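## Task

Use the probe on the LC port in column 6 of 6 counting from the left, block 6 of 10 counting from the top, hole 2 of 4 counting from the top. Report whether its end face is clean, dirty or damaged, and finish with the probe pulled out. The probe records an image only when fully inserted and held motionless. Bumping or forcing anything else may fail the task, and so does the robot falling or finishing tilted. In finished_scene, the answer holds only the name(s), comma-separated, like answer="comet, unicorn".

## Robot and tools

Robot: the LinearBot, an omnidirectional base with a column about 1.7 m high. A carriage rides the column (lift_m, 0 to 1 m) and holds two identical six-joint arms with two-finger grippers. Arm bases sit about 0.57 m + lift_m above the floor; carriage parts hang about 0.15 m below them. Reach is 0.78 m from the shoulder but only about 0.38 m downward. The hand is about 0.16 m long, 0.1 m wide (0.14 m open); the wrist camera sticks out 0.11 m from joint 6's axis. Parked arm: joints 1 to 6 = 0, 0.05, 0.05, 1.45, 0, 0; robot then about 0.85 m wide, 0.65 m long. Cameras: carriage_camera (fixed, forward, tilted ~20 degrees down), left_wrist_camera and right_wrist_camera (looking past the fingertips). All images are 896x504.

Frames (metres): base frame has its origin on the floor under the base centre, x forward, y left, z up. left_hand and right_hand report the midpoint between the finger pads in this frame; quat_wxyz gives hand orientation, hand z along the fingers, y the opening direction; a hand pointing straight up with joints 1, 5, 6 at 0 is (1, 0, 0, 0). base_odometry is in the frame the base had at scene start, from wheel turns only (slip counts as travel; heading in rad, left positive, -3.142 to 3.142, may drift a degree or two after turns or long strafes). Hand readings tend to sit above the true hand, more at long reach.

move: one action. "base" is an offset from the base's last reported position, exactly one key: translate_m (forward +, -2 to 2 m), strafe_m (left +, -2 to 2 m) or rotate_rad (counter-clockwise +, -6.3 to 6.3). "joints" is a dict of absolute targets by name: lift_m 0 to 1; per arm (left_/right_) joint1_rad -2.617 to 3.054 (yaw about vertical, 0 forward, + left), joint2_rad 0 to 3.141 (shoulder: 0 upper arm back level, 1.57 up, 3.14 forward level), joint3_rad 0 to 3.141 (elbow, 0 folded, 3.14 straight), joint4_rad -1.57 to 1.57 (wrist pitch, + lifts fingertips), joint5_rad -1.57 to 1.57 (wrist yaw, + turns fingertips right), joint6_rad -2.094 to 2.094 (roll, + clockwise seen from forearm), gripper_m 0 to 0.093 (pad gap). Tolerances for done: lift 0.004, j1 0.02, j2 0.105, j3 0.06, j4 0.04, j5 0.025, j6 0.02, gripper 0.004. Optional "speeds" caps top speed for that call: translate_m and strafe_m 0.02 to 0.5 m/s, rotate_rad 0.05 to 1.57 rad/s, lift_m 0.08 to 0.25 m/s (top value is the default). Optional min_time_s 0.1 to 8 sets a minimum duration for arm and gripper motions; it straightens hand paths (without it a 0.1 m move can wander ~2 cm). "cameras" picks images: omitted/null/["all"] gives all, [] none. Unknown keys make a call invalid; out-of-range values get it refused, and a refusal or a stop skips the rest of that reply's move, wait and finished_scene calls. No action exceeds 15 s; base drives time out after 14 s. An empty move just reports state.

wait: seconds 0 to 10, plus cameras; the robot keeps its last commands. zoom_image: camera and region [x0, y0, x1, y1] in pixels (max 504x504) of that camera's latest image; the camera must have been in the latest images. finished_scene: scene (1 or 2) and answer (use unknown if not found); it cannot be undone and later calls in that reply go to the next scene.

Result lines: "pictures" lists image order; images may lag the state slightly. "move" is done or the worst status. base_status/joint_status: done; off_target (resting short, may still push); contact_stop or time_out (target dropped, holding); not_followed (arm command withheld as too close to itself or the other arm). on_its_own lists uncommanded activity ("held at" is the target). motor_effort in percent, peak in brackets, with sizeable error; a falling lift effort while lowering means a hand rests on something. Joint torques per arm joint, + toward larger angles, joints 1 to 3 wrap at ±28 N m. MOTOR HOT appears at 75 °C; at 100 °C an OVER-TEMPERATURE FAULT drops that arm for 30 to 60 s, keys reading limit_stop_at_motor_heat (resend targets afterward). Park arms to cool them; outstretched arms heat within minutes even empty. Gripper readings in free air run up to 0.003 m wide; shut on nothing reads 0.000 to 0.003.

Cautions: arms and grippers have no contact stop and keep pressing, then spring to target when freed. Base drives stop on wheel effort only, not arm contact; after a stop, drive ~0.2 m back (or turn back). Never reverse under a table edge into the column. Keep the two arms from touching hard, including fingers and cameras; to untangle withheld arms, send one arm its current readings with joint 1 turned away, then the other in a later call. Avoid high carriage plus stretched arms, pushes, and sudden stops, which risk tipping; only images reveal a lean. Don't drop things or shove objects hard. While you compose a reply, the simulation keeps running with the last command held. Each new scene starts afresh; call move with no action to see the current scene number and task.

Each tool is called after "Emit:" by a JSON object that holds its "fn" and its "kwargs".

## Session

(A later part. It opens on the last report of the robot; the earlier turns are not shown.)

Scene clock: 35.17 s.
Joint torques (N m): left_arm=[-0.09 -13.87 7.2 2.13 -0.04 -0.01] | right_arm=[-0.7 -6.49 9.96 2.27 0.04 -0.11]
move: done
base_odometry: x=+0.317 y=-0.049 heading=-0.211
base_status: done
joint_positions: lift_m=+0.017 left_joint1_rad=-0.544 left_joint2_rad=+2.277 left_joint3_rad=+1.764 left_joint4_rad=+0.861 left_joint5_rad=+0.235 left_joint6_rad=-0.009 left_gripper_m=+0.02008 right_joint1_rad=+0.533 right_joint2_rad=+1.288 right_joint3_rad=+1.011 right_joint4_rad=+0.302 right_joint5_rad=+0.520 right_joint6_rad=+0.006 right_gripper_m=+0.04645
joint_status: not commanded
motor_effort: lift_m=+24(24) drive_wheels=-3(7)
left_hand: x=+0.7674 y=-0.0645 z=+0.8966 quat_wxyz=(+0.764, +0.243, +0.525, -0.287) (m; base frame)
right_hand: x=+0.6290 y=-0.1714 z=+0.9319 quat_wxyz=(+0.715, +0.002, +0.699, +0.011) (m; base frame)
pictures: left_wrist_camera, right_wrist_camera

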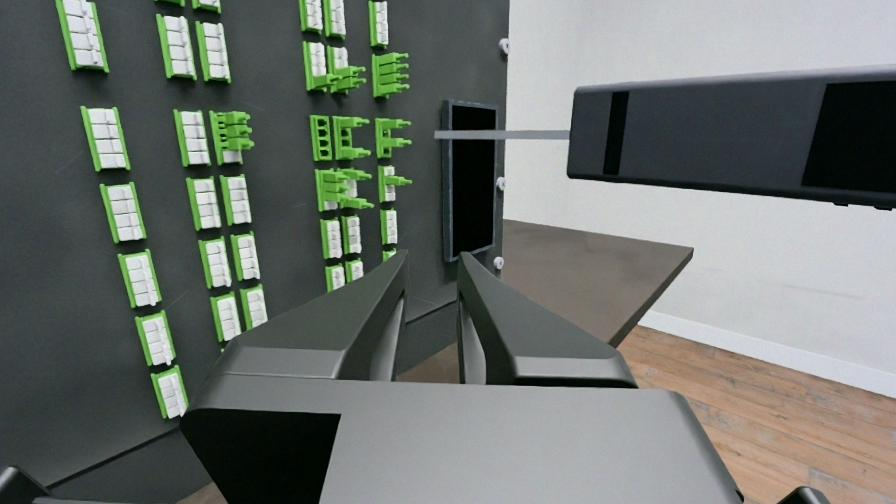

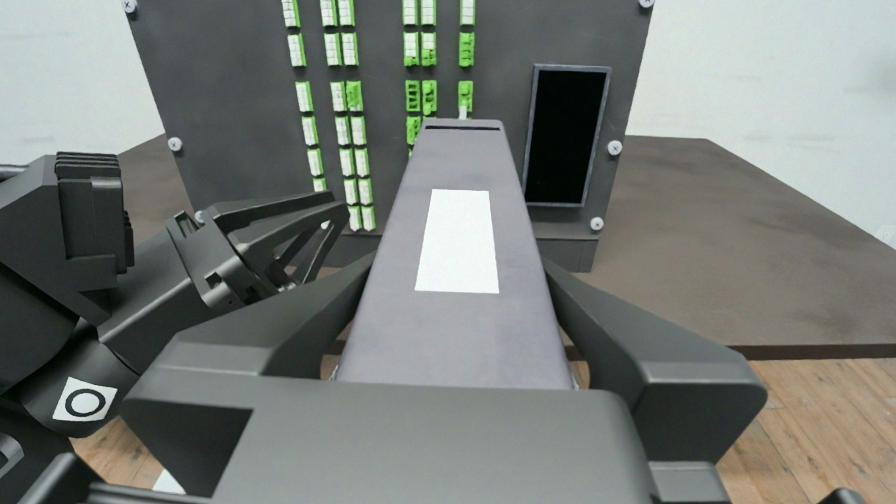

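Emit:
{"fn": "move", "kwargs": {"base": {"translate_m": 0.022}, "speeds": {"translate_m": 0.03}, "cameras": []}}

Emit:
{"fn": "wait", "kwargs": {"seconds": 0.7, "cameras": ["left_wrist_camera", "right_wrist_camera"]}}

Emit:
{"fn": "zoom_image", "kwargs": {"camera": "left_wrist_camera", "region": [100, 100, 200, 200]}}

Emit:
{"fn": "zoom_image", "kwargs": {"camera": "left_wrist_camera", "region": [110, 180, 210, 280]}}

Emit:
{"fn": "zoom_image", "kwargs": {"camera": "left_wrist_camera", "region": [370, 90, 450, 170]}}

Emit:
{"fn": "zoom_image", "kwargs": {"camera": "left_wrist_camera", "region": [370, 160, 450, 240]}}

Emit:
{"fn": "zoom_image", "kwargs": {"camera": "left_wrist_camera", "region": [70, 0, 170, 100]}}

Emit:
{"fn": "zoom_image", "kwargs": {"camera": "left_wrist_camera", "region": [370, 0, 450, 80]}}

Scene clock: 66.77 s.
Joint torques (N m): left_arm=[-0.02 -13.9 7.17 2.13 -0.02 -0.01] | right_arm=[-0.54 -6.63 9.87 2.29 0.03 -0.14]
move: done
base_odometry: x=+0.338 y=-0.053 heading=-0.210
base_status: done
joint_positions: lift_m=+0.017 left_joint1_rad=-0.544 left_joint2_rad=+2.277 left_joint3_rad=+1.764 left_joint4_rad=+0.861 left_joint5_rad=+0.235 left_joint6_rad=-0.009 left_gripper_m=+0.02008 right_joint1_rad=+0.533 right_joint2_rad=+1.288 right_joint3_rad=+1.011 right_joint4_rad=+0.303 right_joint5_rad=+0.519 right_joint6_rad=+0.006 right_gripper_m=+0.04645
joint_status: not commanded
motor_effort: lift_m=+24(24) drive_wheels=+2(8)
left_hand: x=+0.7674 y=-0.0645 z=+0.8966 quat_wxyz=(+0.764, +0.243, +0.525, -0.287) (m; base frame)
right_hand: x=+0.6289 y=-0.1712 z=+0.9321 quat_wxyz=(+0.715, +0.002, +0.699, +0.012) (m; base frame)
pictures: none
No camera images: "cameras" was empty.

Scene clock: 67.47 s.
Joint torques (N m): left_arm=[-0.02 -13.9 7.2 2.13 -0.03 -0.01] | right_arm=[-0.47 -6.61 9.91 2.28 0.07 -0.09]
base_odometry: x=+0.338 y=-0.053 heading=-0.210
base_status: done
joint_positions: lift_m=+0.017 left_joint1_rad=-0.544 left_joint2_rad=+2.277 left_joint3_rad=+1.764 left_joint4_rad=+0.861 left_joint5_rad=+0.235 left_joint6_rad=-0.009 left_gripper_m=+0.02008 right_joint1_rad=+0.533 right_joint2_rad=+1.288 right_joint3_rad=+1.011 right_joint4_rad=+0.303 right_joint5_rad=+0.519 right_joint6_rad=+0.006 right_gripper_m=+0.04645
joint_status: not commanded
motor_effort: lift_m=+24(24) drive_wheels=+0(8)
left_hand: x=+0.7674 y=-0.0645 z=+0.8966 quat_wxyz=(+0.764, +0.243, +0.525, -0.287) (m; base frame)
right_hand: x=+0.6289 y=-0.1712 z=+0.9321 quat_wxyz=(+0.715, +0.002, +0.699, +0.012) (m; base frame)
wait: 0.70 s; at rest by 0.27 s
pictures: left_wrist_camera, right_wrist_camera

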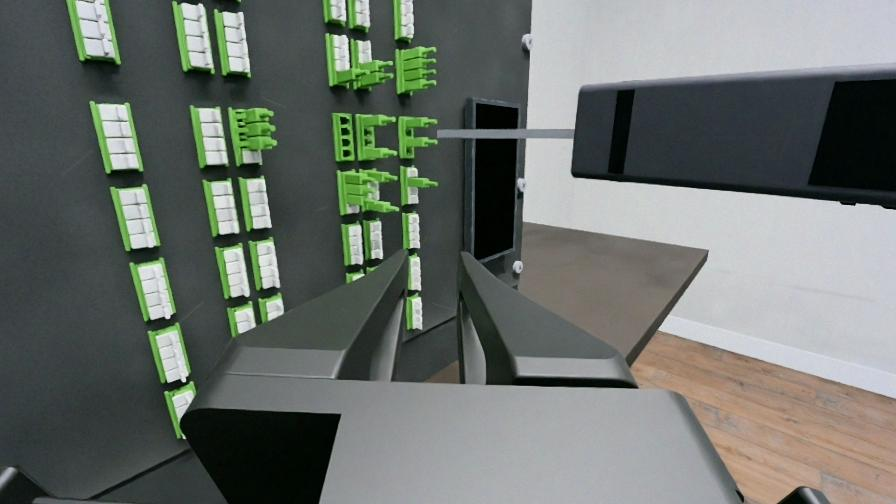

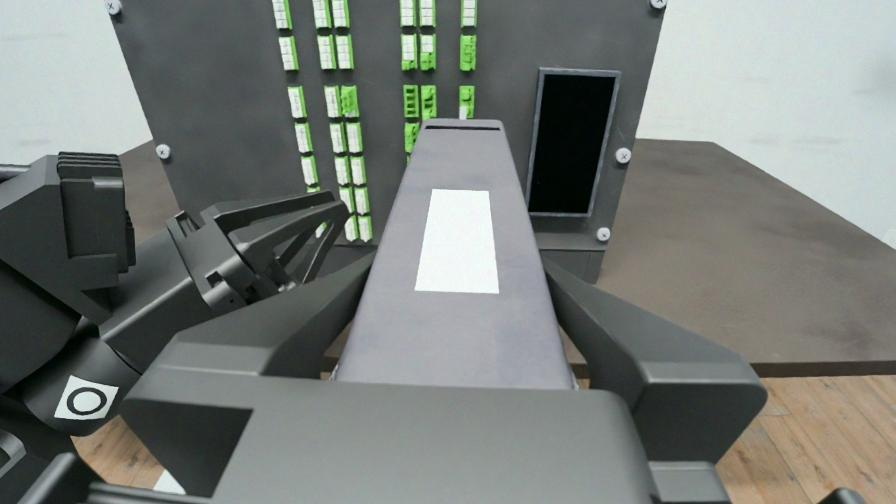

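Scaled by 5.040 from the camera's 896x504 image, which has a finer 1280x720 frame.

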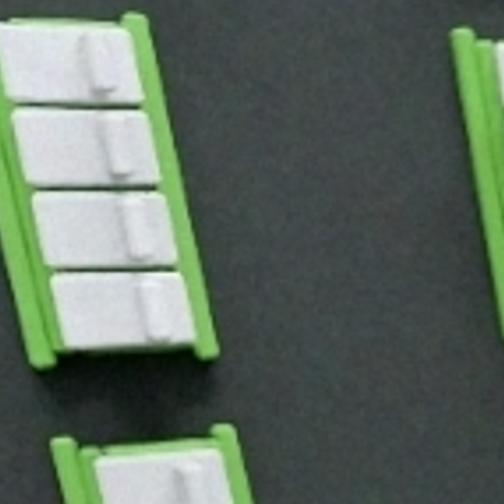

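Scaled by 5.040 from the camera's 896x504 image, which has a finer 1280x720 frame.

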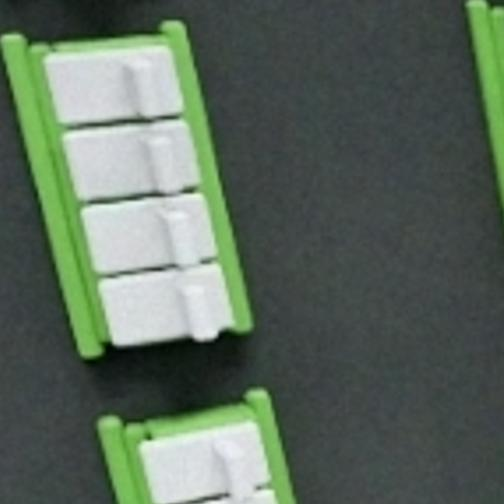

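Scaled by 6.300 from the camera's 896x504 image, which has a finer 1280x720 frame.

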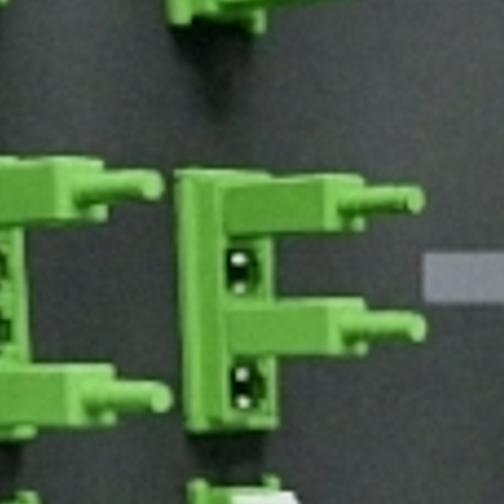

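Scaled by 6.300 from the camera's 896x504 image, which has a finer 1280x720 frame.

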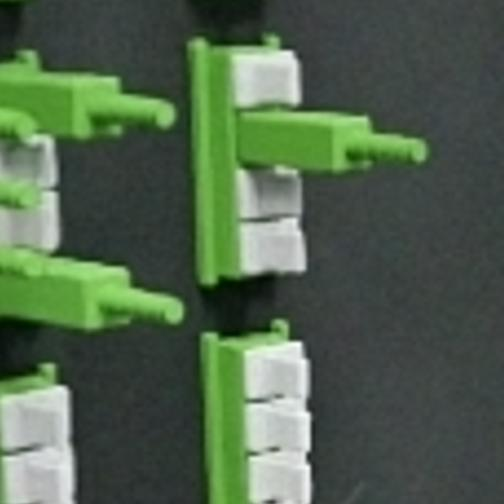

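Scaled by 5.040 from the camera's 896x504 image, which has a finer 1280x720 frame.

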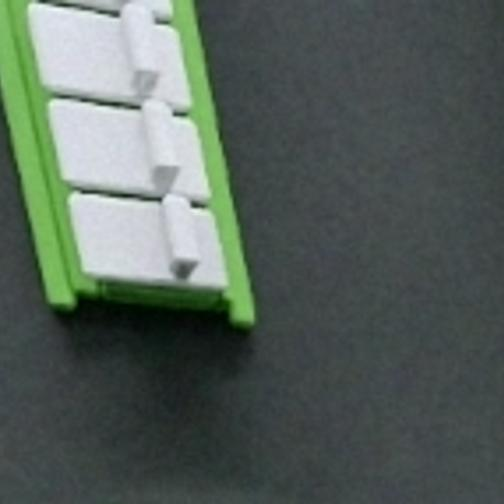

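Scaled by 6.300 from the camera's 896x504 image, which has a finer 1280x720 frame.

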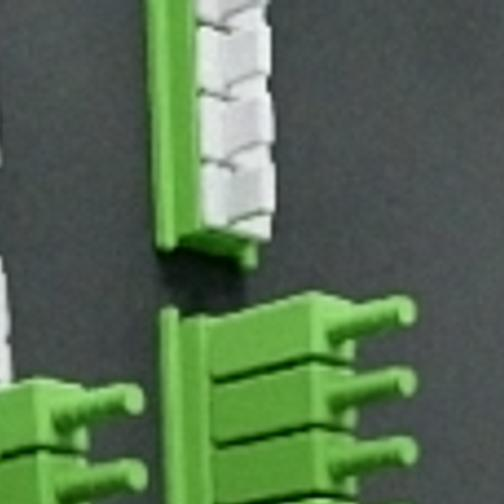

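Emit:
{"fn": "zoom_image", "kwargs": {"camera": "left_wrist_camera", "region": [432, 122, 456, 146]}}

Emit:
{"fn": "zoom_image", "kwargs": {"camera": "left_wrist_camera", "region": [484, 122, 508, 146]}}

Emit:
{"fn": "zoom_image", "kwargs": {"camera": "left_wrist_camera", "region": [548, 122, 572, 146]}}

Emit:
{"fn": "zoom_image", "kwargs": {"camera": "right_wrist_camera", "region": [452, 82, 480, 124]}}

Scaled by 21.000 from the camera's 896x504 image, which has a finer 1280x720 frame.

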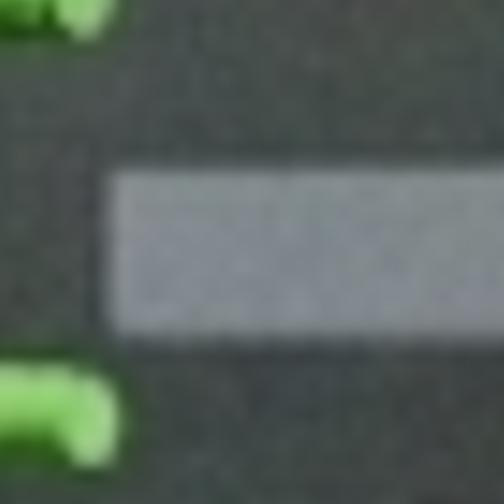

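Scaled by 21.000 from the camera's 896x504 image, which has a finer 1280x720 frame.

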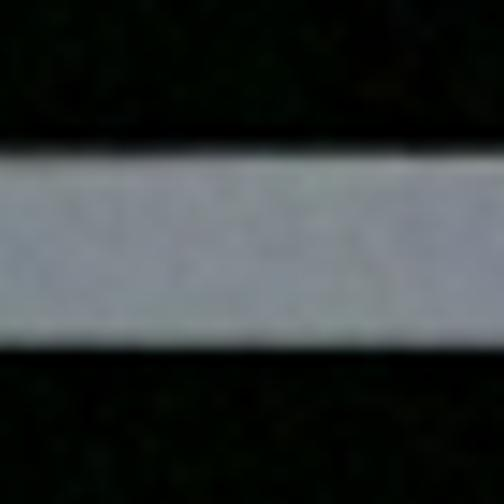

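Scaled by 21.000 from the camera's 896x504 image, which has a finer 1280x720 frame.

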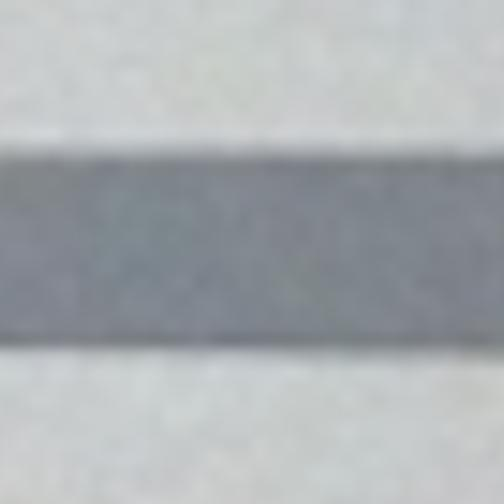

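Scaled by 12.000 from the camera's 896x504 image, which has a finer 1280x720 frame.

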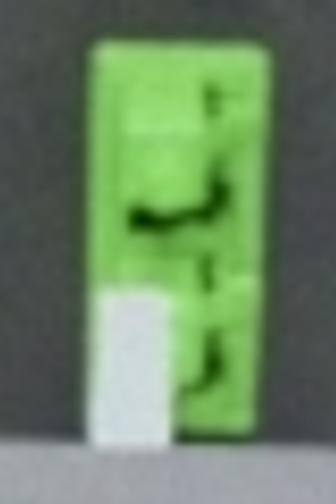

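Emit:
{"fn": "move", "kwargs": {}}

Scene clock: 75.77 s.
Joint torques (N m): left_arm=[-0.05 -13.9 7.2 2.12 -0.03 -0.01] | right_arm=[-0.53 -6.42 10 2.28 0.07 -0.07]
base_odometry: x=+0.338 y=-0.053 heading=-0.210
base_status: done
joint_positions: lift_m=+0.017 left_joint1_rad=-0.544 left_joint2_rad=+2.277 left_joint3_rad=+1.764 left_joint4_rad=+0.861 left_joint5_rad=+0.235 left_joint6_rad=-0.009 left_gripper_m=+0.02008 right_joint1_rad=+0.533 right_joint2_rad=+1.288 right_joint3_rad=+1.011 right_joint4_rad=+0.303 right_joint5_rad=+0.519 right_joint6_rad=+0.006 right_gripper_m=+0.04645
joint_status: not commanded
motor_effort: lift_m=+24(24) drive_wheels=+1(8)
left_hand: x=+0.7674 y=-0.0645 z=+0.8966 quat_wxyz=(+0.764, +0.243, +0.525, -0.287) (m; base frame)
right_hand: x=+0.6289 y=-0.1712 z=+0.9321 quat_wxyz=(+0.715, +0.002, +0.699, +0.012) (m; base frame)
pictures: carriage_camera, left_wrist_camera, right_wrist_camera

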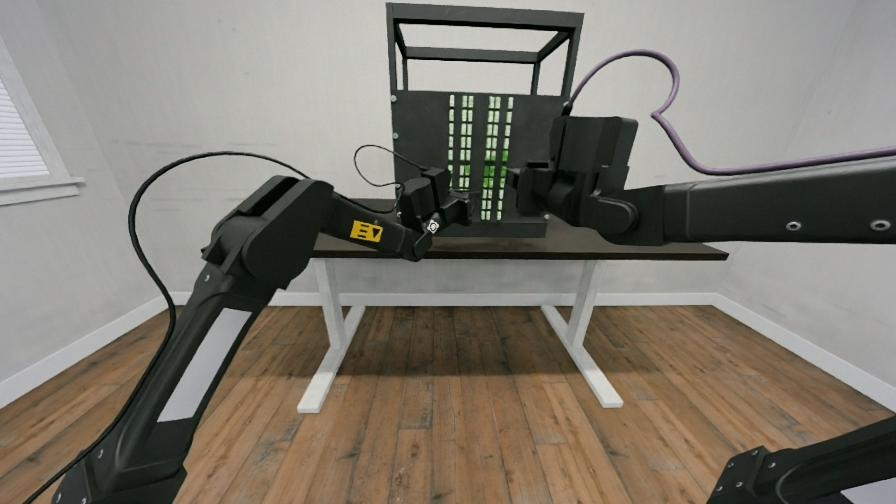

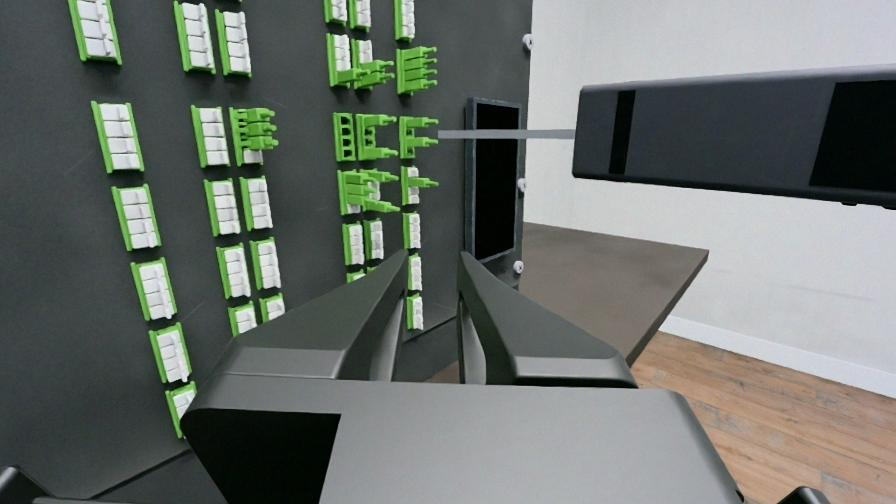

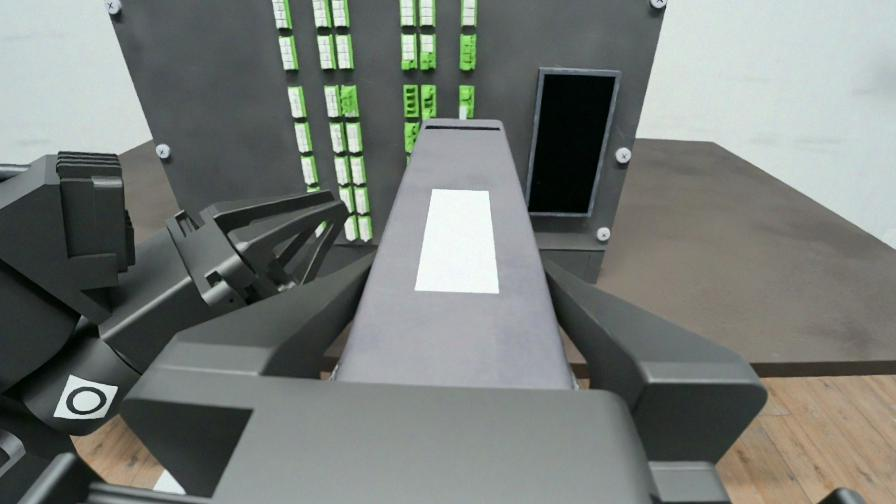

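Emit:
{"fn": "move", "kwargs": {"joints": {"right_joint5_rad": 0.5025, "right_joint4_rad": 0.341, "lift_m": 0.021}, "speeds": {"lift_m": 0.08}, "cameras": []}}

Emit:
{"fn": "wait", "kwargs": {"seconds": 0.7}}

Emit:
{"fn": "zoom_image", "kwargs": {"camera": "left_wrist_camera", "region": [370, 90, 450, 170]}}

Emit:
{"fn": "zoom_image", "kwargs": {"camera": "right_wrist_camera", "region": [446, 76, 486, 136]}}

Scene clock: 77.50 s.
Joint torques (N m): left_arm=[-0.08 -14.08 7.23 2.11 -0.03 -0.01] | right_arm=[-0.47 -6.46 9.78 2.21 0 -0.07]
move: off_target
base_odometry: x=+0.338 y=-0.053 heading=-0.210
base_status: not commanded
joint_positions: lift_m=+0.021 left_joint1_rad=-0.544 left_joint2_rad=+2.279 left_joint3_rad=+1.764 left_joint4_rad=+0.863 left_joint5_rad=+0.235 left_joint6_rad=-0.009 left_gripper_m=+0.02008 right_joint1_rad=+0.533 right_joint2_rad=+1.288 right_joint3_rad=+1.011 right_joint4_rad=+0.294 right_joint5_rad=+0.513 right_joint6_rad=+0.006 right_gripper_m=+0.04645
joint_status: right_joint4_rad off_target (ended at +0.294, target +0.341); the others done
motor_effort: lift_m=+23(28) drive_wheels=+0(4)
left_hand: x=+0.7675 y=-0.0645 z=+0.8999 quat_wxyz=(+0.764, +0.243, +0.524, -0.287) (m; base frame)
right_hand: x=+0.6290 y=-0.1702 z=+0.9337 quat_wxyz=(+0.712, -0.002, +0.702, +0.012) (m; base frame)
pictures: none
No camera images: "cameras" was empty.

Scene clock: 78.20 s.
Joint torques (N m): left_arm=[-0.03 -13.98 7.2 2.09 -0.03 -0.01] | right_arm=[-0.39 -6.5 9.91 2.21 -0.05 -0.07]
base_odometry: x=+0.338 y=-0.053 heading=-0.210
base_status: not commanded
joint_positions: lift_m=+0.021 left_joint1_rad=-0.544 left_joint2_rad=+2.279 left_joint3_rad=+1.764 left_joint4_rad=+0.863 left_joint5_rad=+0.235 left_joint6_rad=-0.009 left_gripper_m=+0.02008 right_joint1_rad=+0.533 right_joint2_rad=+1.288 right_joint3_rad=+1.011 right_joint4_rad=+0.291 right_joint5_rad=+0.513 right_joint6_rad=+0.006 right_gripper_m=+0.04645
joint_status: right_joint4_rad off_target (ended at +0.294, target +0.341); the others done
motor_effort: lift_m=+23(28) drive_wheels=+0(4)
left_hand: x=+0.7675 y=-0.0645 z=+0.8999 quat_wxyz=(+0.764, +0.243, +0.524, -0.287) (m; base frame)
right_hand: x=+0.6290 y=-0.1702 z=+0.9331 quat_wxyz=(+0.712, -0.002, +0.702, +0.012) (m; base frame)
wait: 0.70 s; at rest by 0.27 s
pictures: carriage_camera, left_wrist_camera, right_wrist_camera

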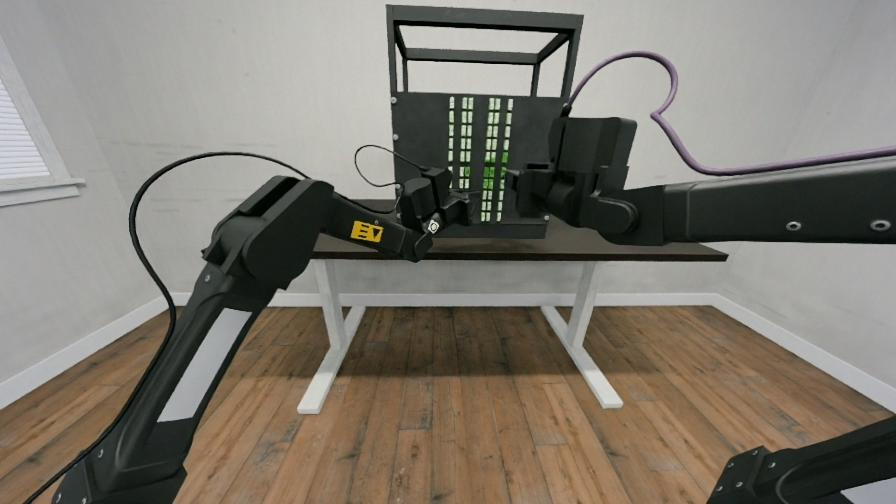

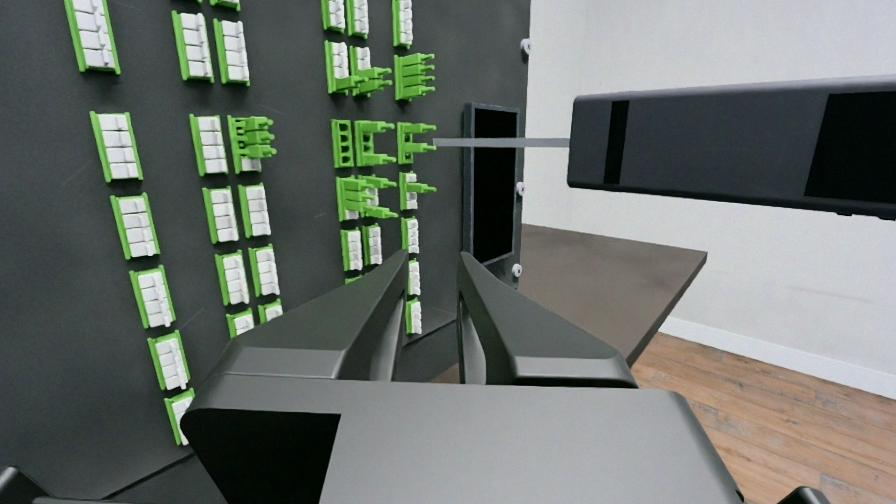

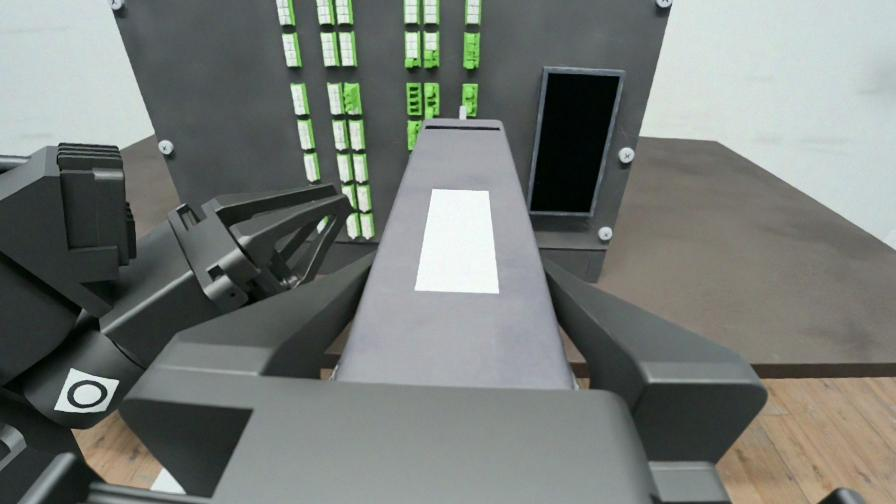

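Scaled by 6.300 from the camera's 896x504 image, which has a finer 1280x720 frame.

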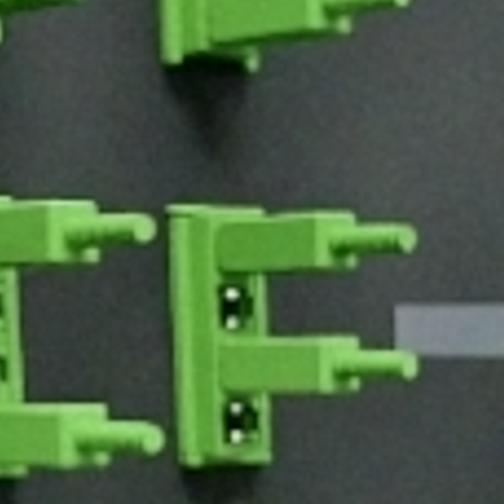

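Scaled by 8.400 from the camera's 896x504 image, which has a finer 1280x720 frame.

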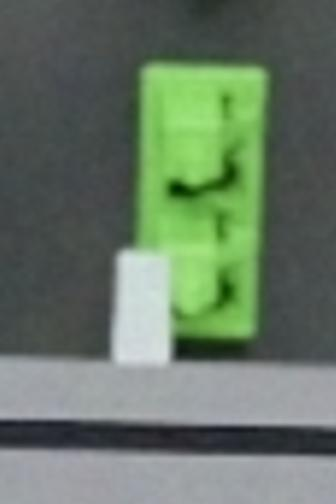

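Emit:
{"fn": "zoom_image", "kwargs": {"camera": "left_wrist_camera", "region": [432, 130, 456, 154]}}

Emit:
{"fn": "zoom_image", "kwargs": {"camera": "left_wrist_camera", "region": [484, 130, 508, 154]}}

Emit:
{"fn": "zoom_image", "kwargs": {"camera": "left_wrist_camera", "region": [540, 130, 564, 154]}}

Scaled by 21.000 from the camera's 896x504 image, which has a finer 1280x720 frame.

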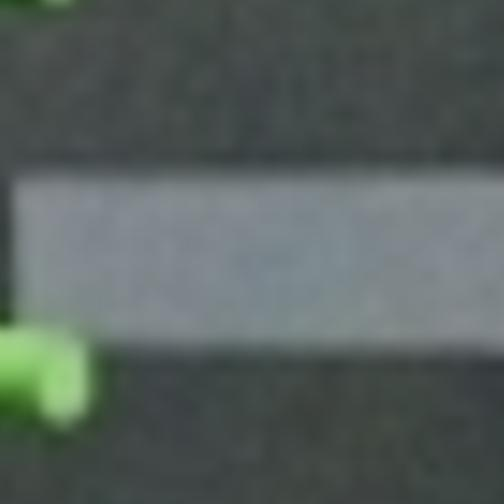

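Scaled by 21.000 from the camera's 896x504 image, which has a finer 1280x720 frame.

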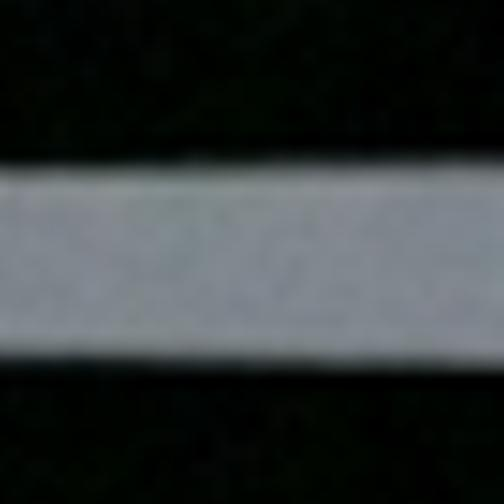

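Scaled by 21.000 from the camera's 896x504 image, which has a finer 1280x720 frame.

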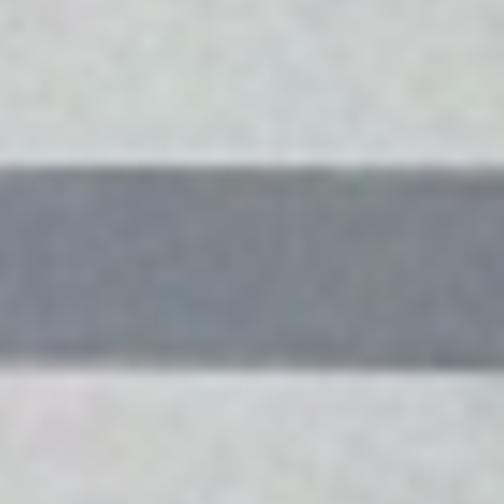

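Emit:
{"fn": "zoom_image", "kwargs": {"camera": "left_wrist_camera", "region": [402, 118, 442, 158]}}

Emit:
{"fn": "zoom_image", "kwargs": {"camera": "left_wrist_camera", "region": [350, 118, 400, 168]}}

Scaled by 12.600 from the camera's 896x504 image, which has a finer 1280x720 frame.

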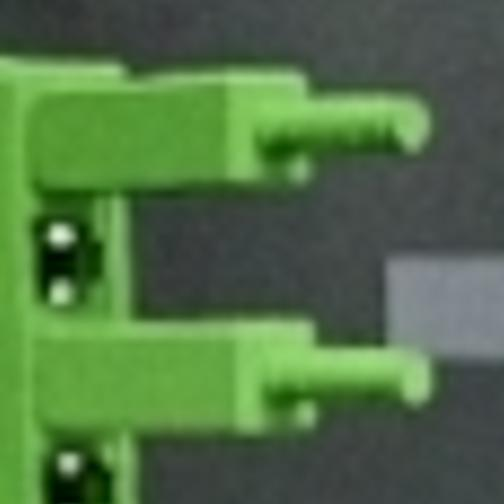

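Scaled by 10.080 from the camera's 896x504 image, which has a finer 1280x720 frame.

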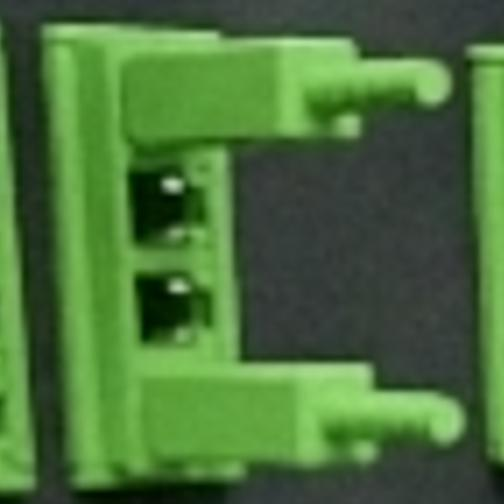

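Emit:
{"fn": "move", "kwargs": {"joints": {"right_joint4_rad": 0.344, "right_joint5_rad": 0.513, "lift_m": 0.0237}, "base": {"strafe_m": -0.0045}, "speeds": {"lift_m": 0.08, "strafe_m": 0.02}, "cameras": []}}

Emit:
{"fn": "wait", "kwargs": {"seconds": 0.7, "cameras": ["left_wrist_camera", "right_wrist_camera"]}}

Emit:
{"fn": "zoom_image", "kwargs": {"camera": "left_wrist_camera", "region": [402, 123, 442, 163]}}

Emit:
{"fn": "zoom_image", "kwargs": {"camera": "right_wrist_camera", "region": [452, 82, 480, 124]}}

Scene clock: 87.23 s.
Joint torques (N m): left_arm=[-0.06 -14.04 7.2 2.08 -0.03 -0.01] | right_arm=[-0.46 -6.45 9.74 2.31 0.01 -0.07]
move: off_target
base_odometry: x=+0.337 y=-0.058 heading=-0.210
base_status: done
joint_positions: lift_m=+0.024 left_joint1_rad=-0.545 left_joint2_rad=+2.279 left_joint3_rad=+1.764 left_joint4_rad=+0.864 left_joint5_rad=+0.235 left_joint6_rad=-0.009 left_gripper_m=+0.02008 right_joint1_rad=+0.533 right_joint2_rad=+1.288 right_joint3_rad=+1.011 right_joint4_rad=+0.292 right_joint5_rad=+0.513 right_joint6_rad=+0.006 right_gripper_m=+0.04645
joint_status: right_joint4_rad off_target (ended at +0.292, target +0.344); the others done
motor_effort: lift_m=+24(25) drive_wheels=+2(5)
left_hand: x=+0.7673 y=-0.0647 z=+0.9026 quat_wxyz=(+0.764, +0.243, +0.524, -0.287) (m; base frame)
right_hand: x=+0.6290 y=-0.1704 z=+0.9359 quat_wxyz=(+0.712, -0.002, +0.702, +0.012) (m; base frame)
pictures: none
No camera images: "cameras" was empty.

Scene clock: 87.93 s.
Joint torques (N m): left_arm=[-0.01 -14.01 7.2 2.08 -0.03 -0.01] | right_arm=[-0.43 -6.64 9.76 2.23 0.06 -0.04]
base_odometry: x=+0.337 y=-0.058 heading=-0.210
base_status: done
joint_positions: lift_m=+0.024 left_joint1_rad=-0.545 left_joint2_rad=+2.279 left_joint3_rad=+1.764 left_joint4_rad=+0.864 left_joint5_rad=+0.235 left_joint6_rad=-0.009 left_gripper_m=+0.02008 right_joint1_rad=+0.533 right_joint2_rad=+1.288 right_joint3_rad=+1.011 right_joint4_rad=+0.292 right_joint5_rad=+0.513 right_joint6_rad=+0.006 right_gripper_m=+0.04645
joint_status: right_joint4_rad off_target (ended at +0.292, target +0.344); the others done
motor_effort: lift_m=+24(25) drive_wheels=+1(5)
left_hand: x=+0.7673 y=-0.0647 z=+0.9026 quat_wxyz=(+0.764, +0.243, +0.524, -0.287) (m; base frame)
right_hand: x=+0.6290 y=-0.1704 z=+0.9359 quat_wxyz=(+0.712, -0.002, +0.702, +0.012) (m; base frame)
wait: 0.70 s; at rest by 0.27 s
pictures: left_wrist_camera, right_wrist_camera

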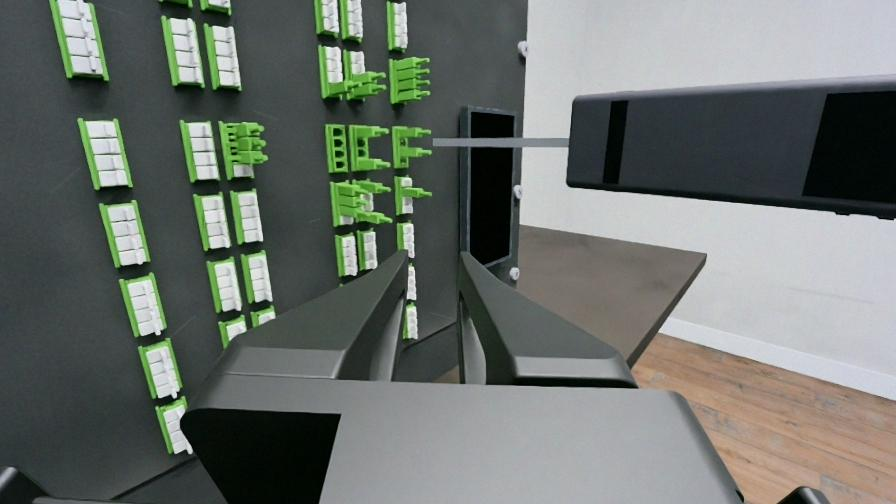

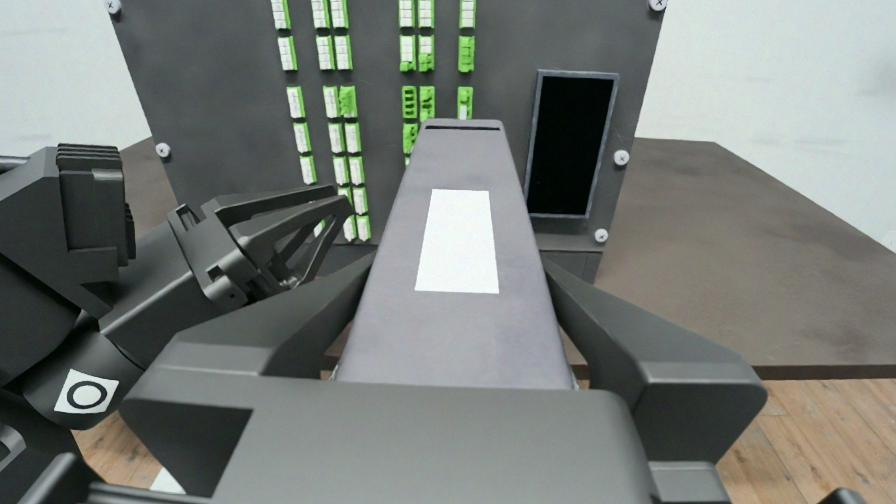

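Scaled by 12.600 from the camera's 896x504 image, which has a finer 1280x720 frame.

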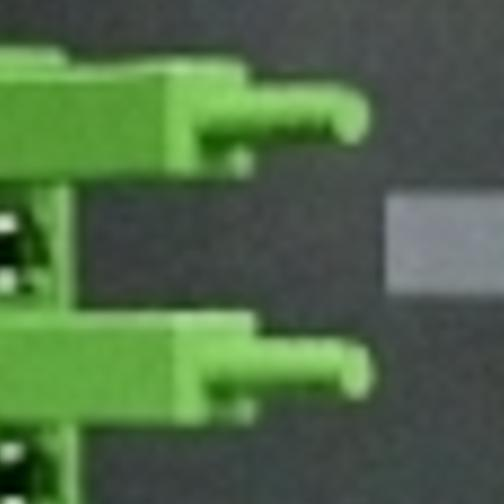

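Scaled by 12.000 from the camera's 896x504 image, which has a finer 1280x720 frame.

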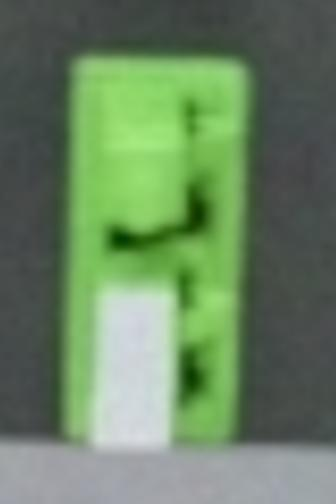

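Emit:
{"fn": "move", "kwargs": {"base": {"translate_m": 0.010}, "joints": {"right_joint4_rad": 0.3455}, "speeds": {"translate_m": 0.02}, "cameras": []}}

Emit:
{"fn": "wait", "kwargs": {"seconds": 0.7, "cameras": ["left_wrist_camera", "right_wrist_camera"]}}

Emit:
{"fn": "zoom_image", "kwargs": {"camera": "left_wrist_camera", "region": [402, 123, 442, 163]}}

Emit:
{"fn": "zoom_image", "kwargs": {"camera": "right_wrist_camera", "region": [452, 82, 480, 124]}}

Scene clock: 89.97 s.
Joint torques (N m): left_arm=[-0.02 -14.01 7.21 2.12 -0.03 -0.01] | right_arm=[-0.36 -6.57 10.03 2.28 0.07 -0.11]
move: off_target
base_odometry: x=+0.347 y=-0.060 heading=-0.210
base_status: done
joint_positions: lift_m=+0.024 left_joint1_rad=-0.544 left_joint2_rad=+2.279 left_joint3_rad=+1.764 left_joint4_rad=+0.862 left_joint5_rad=+0.235 left_joint6_rad=-0.009 left_gripper_m=+0.02008 right_joint1_rad=+0.533 right_joint2_rad=+1.288 right_joint3_rad=+1.011 right_joint4_rad=+0.292 right_joint5_rad=+0.514 right_joint6_rad=+0.006 right_gripper_m=+0.04645
joint_status: right_joint4_rad off_target (ended at +0.292, target +0.345)
motor_effort: lift_m=+24(24) drive_wheels=+0(7)
left_hand: x=+0.7676 y=-0.0646 z=+0.9023 quat_wxyz=(+0.764, +0.243, +0.525, -0.287) (m; base frame)
right_hand: x=+0.6290 y=-0.1705 z=+0.9359 quat_wxyz=(+0.712, -0.002, +0.702, +0.012) (m; base frame)
pictures: none
No camera images: "cameras" was empty.

Scene clock: 90.67 s.
Joint torques (N m): left_arm=[-0.02 -14.01 7.2 2.11 -0.03 -0.01] | right_arm=[-0.53 -6.69 9.72 2.31 0.05 -0.13]
base_odometry: x=+0.347 y=-0.060 heading=-0.210
base_status: done
joint_positions: lift_m=+0.024 left_joint1_rad=-0.544 left_joint2_rad=+2.279 left_joint3_rad=+1.764 left_joint4_rad=+0.862 left_joint5_rad=+0.235 left_joint6_rad=-0.009 left_gripper_m=+0.02008 right_joint1_rad=+0.533 right_joint2_rad=+1.288 right_joint3_rad=+1.011 right_joint4_rad=+0.292 right_joint5_rad=+0.514 right_joint6_rad=+0.006 right_gripper_m=+0.04645
joint_status: right_joint4_rad off_target (ended at +0.292, target +0.345)
motor_effort: lift_m=+24(24) drive_wheels=+0(7)
left_hand: x=+0.7676 y=-0.0646 z=+0.9023 quat_wxyz=(+0.764, +0.243, +0.525, -0.287) (m; base frame)
right_hand: x=+0.6290 y=-0.1705 z=+0.9360 quat_wxyz=(+0.712, -0.002, +0.702, +0.012) (m; base frame)
wait: 0.70 s; at rest by 0.27 s
pictures: left_wrist_camera, right_wrist_camera

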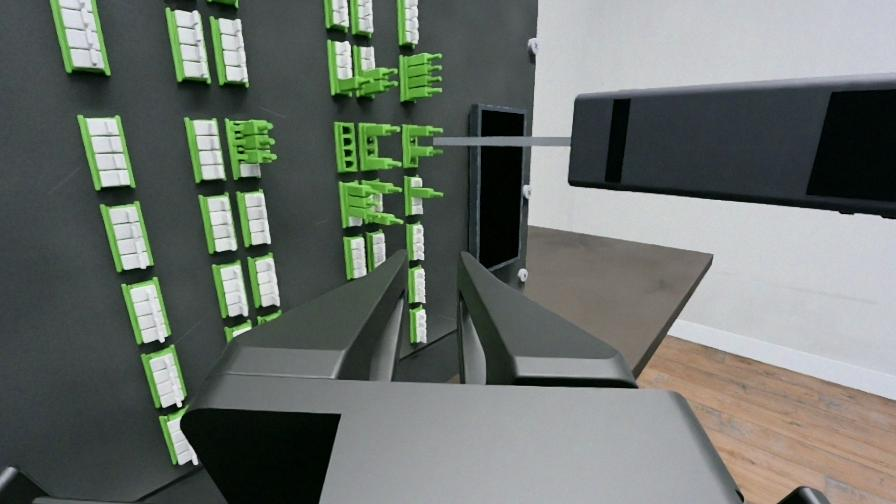

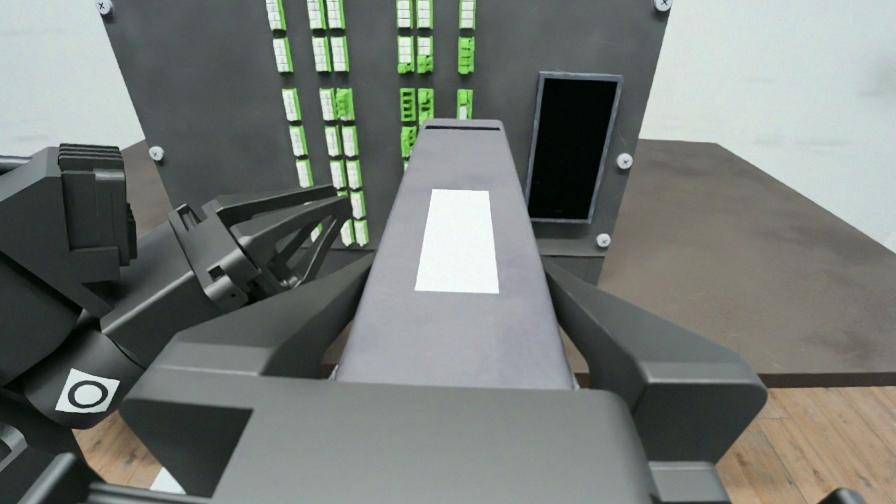

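Scaled by 12.600 from the camera's 896x504 image, which has a finer 1280x720 frame.

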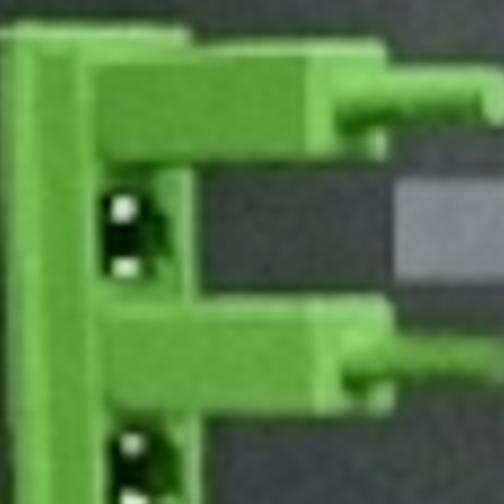

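Scaled by 12.000 from the camera's 896x504 image, which has a finer 1280x720 frame.

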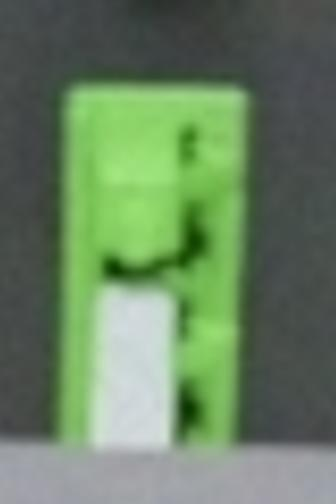

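Emit:
{"fn": "zoom_image", "kwargs": {"camera": "right_wrist_camera", "region": [452, 88, 474, 116]}}

Scaled by 18.000 from the camera's 896x504 image, which has a finer 1280x720 frame.

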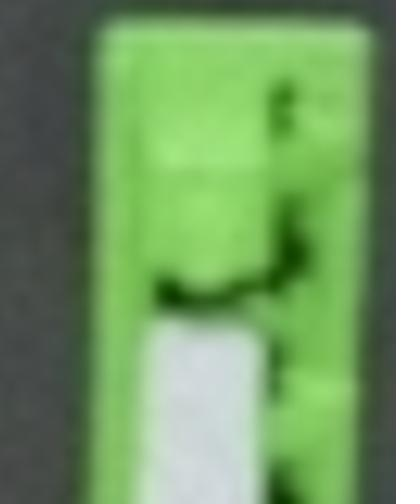

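Emit:
{"fn": "move", "kwargs": {"base": {"translate_m": 0.009}, "joints": {"right_joint5_rad": 0.514, "right_joint4_rad": 0.3455}, "speeds": {"translate_m": 0.02}, "cameras": []}}

Emit:
{"fn": "wait", "kwargs": {"seconds": 0.7, "cameras": ["left_wrist_camera", "right_wrist_camera"]}}

Emit:
{"fn": "zoom_image", "kwargs": {"camera": "left_wrist_camera", "region": [412, 123, 448, 159]}}

Emit:
{"fn": "zoom_image", "kwargs": {"camera": "right_wrist_camera", "region": [452, 88, 474, 116]}}

Scene clock: 95.90 s.
Joint torques (N m): left_arm=[0.01 -14.01 7.21 2.1 -0.03 -0.01] | right_arm=[-0.53 -6.61 9.88 2.27 0.04 -0.07]
move: off_target
base_odometry: x=+0.356 y=-0.062 heading=-0.211
base_status: done
joint_positions: lift_m=+0.024 left_joint1_rad=-0.544 left_joint2_rad=+2.279 left_joint3_rad=+1.764 left_joint4_rad=+0.862 left_joint5_rad=+0.235 left_joint6_rad=-0.009 left_gripper_m=+0.02008 right_joint1_rad=+0.533 right_joint2_rad=+1.288 right_joint3_rad=+1.011 right_joint4_rad=+0.292 right_joint5_rad=+0.514 right_joint6_rad=+0.006 right_gripper_m=+0.04645
joint_status: right_joint4_rad off_target (ended at +0.292, target +0.345); the others done
motor_effort: lift_m=+24(24) drive_wheels=-3(8)
left_hand: x=+0.7676 y=-0.0646 z=+0.9022 quat_wxyz=(+0.764, +0.243, +0.525, -0.287) (m; base frame)
right_hand: x=+0.6290 y=-0.1705 z=+0.9359 quat_wxyz=(+0.712, -0.002, +0.702, +0.012) (m; base frame)
pictures: none
No camera images: "cameras" was empty.

Scene clock: 96.60 s.
Joint torques (N m): left_arm=[-0.05 -14.01 7.2 2.11 -0.03 -0.01] | right_arm=[-0.44 -6.53 9.85 2.26 0.03 -0.1]
base_odometry: x=+0.356 y=-0.062 heading=-0.211
base_status: done
joint_positions: lift_m=+0.024 left_joint1_rad=-0.544 left_joint2_rad=+2.279 left_joint3_rad=+1.764 left_joint4_rad=+0.862 left_joint5_rad=+0.235 left_joint6_rad=-0.009 left_gripper_m=+0.02008 right_joint1_rad=+0.533 right_joint2_rad=+1.288 right_joint3_rad=+1.011 right_joint4_rad=+0.292 right_joint5_rad=+0.514 right_joint6_rad=+0.006 right_gripper_m=+0.04645
joint_status: right_joint4_rad off_target (ended at +0.292, target +0.345); the others done
motor_effort: lift_m=+24(24) drive_wheels=-4(8)
left_hand: x=+0.7676 y=-0.0646 z=+0.9022 quat_wxyz=(+0.764, +0.243, +0.525, -0.287) (m; base frame)
right_hand: x=+0.6290 y=-0.1705 z=+0.9359 quat_wxyz=(+0.712, -0.002, +0.702, +0.012) (m; base frame)
wait: 0.70 s; at rest by 0.27 s
pictures: left_wrist_camera, right_wrist_camera

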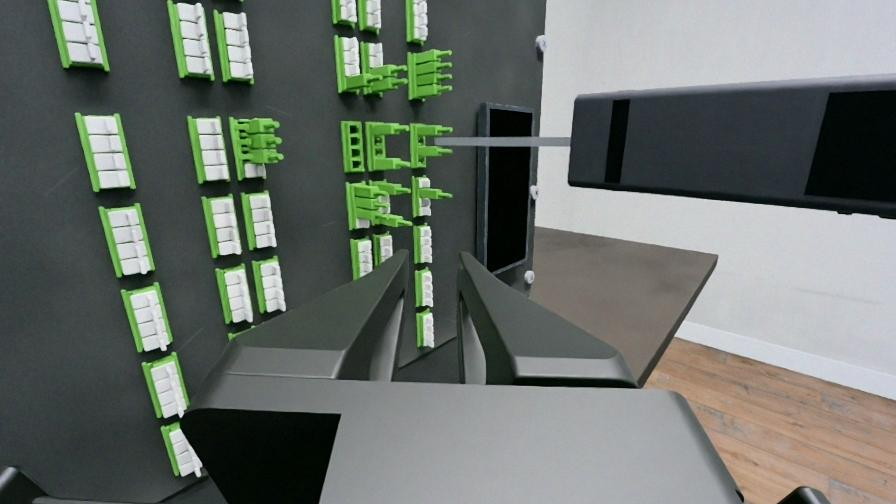

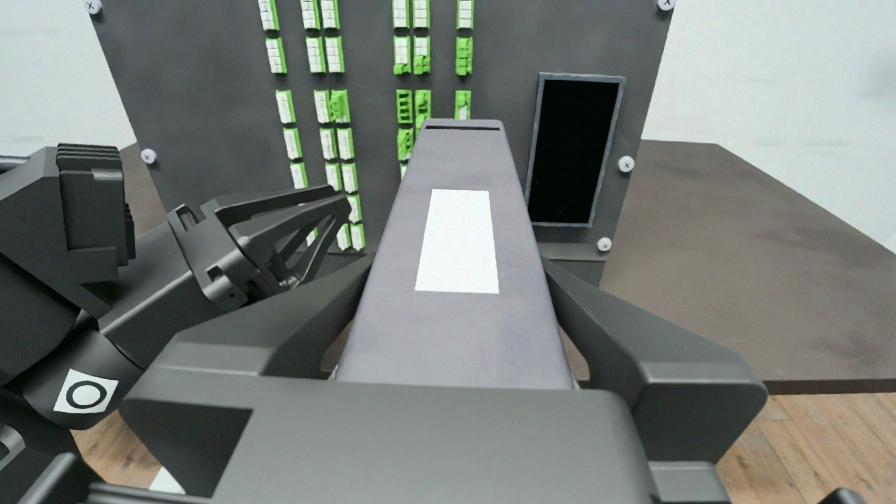

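Scaled by 14.000 from the camera's 896x504 image, which has a finer 1280x720 frame.

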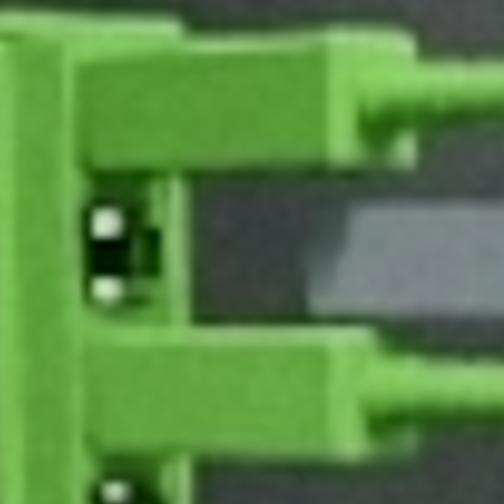

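Scaled by 18.000 from the camera's 896x504 image, which has a finer 1280x720 frame.

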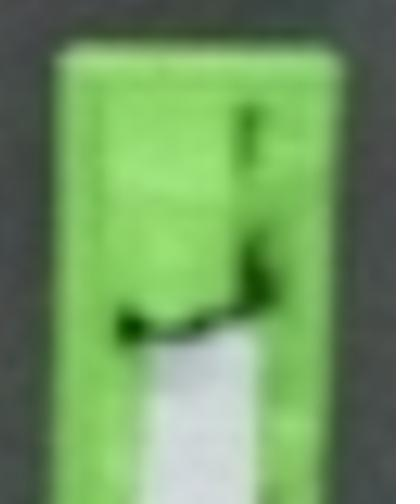

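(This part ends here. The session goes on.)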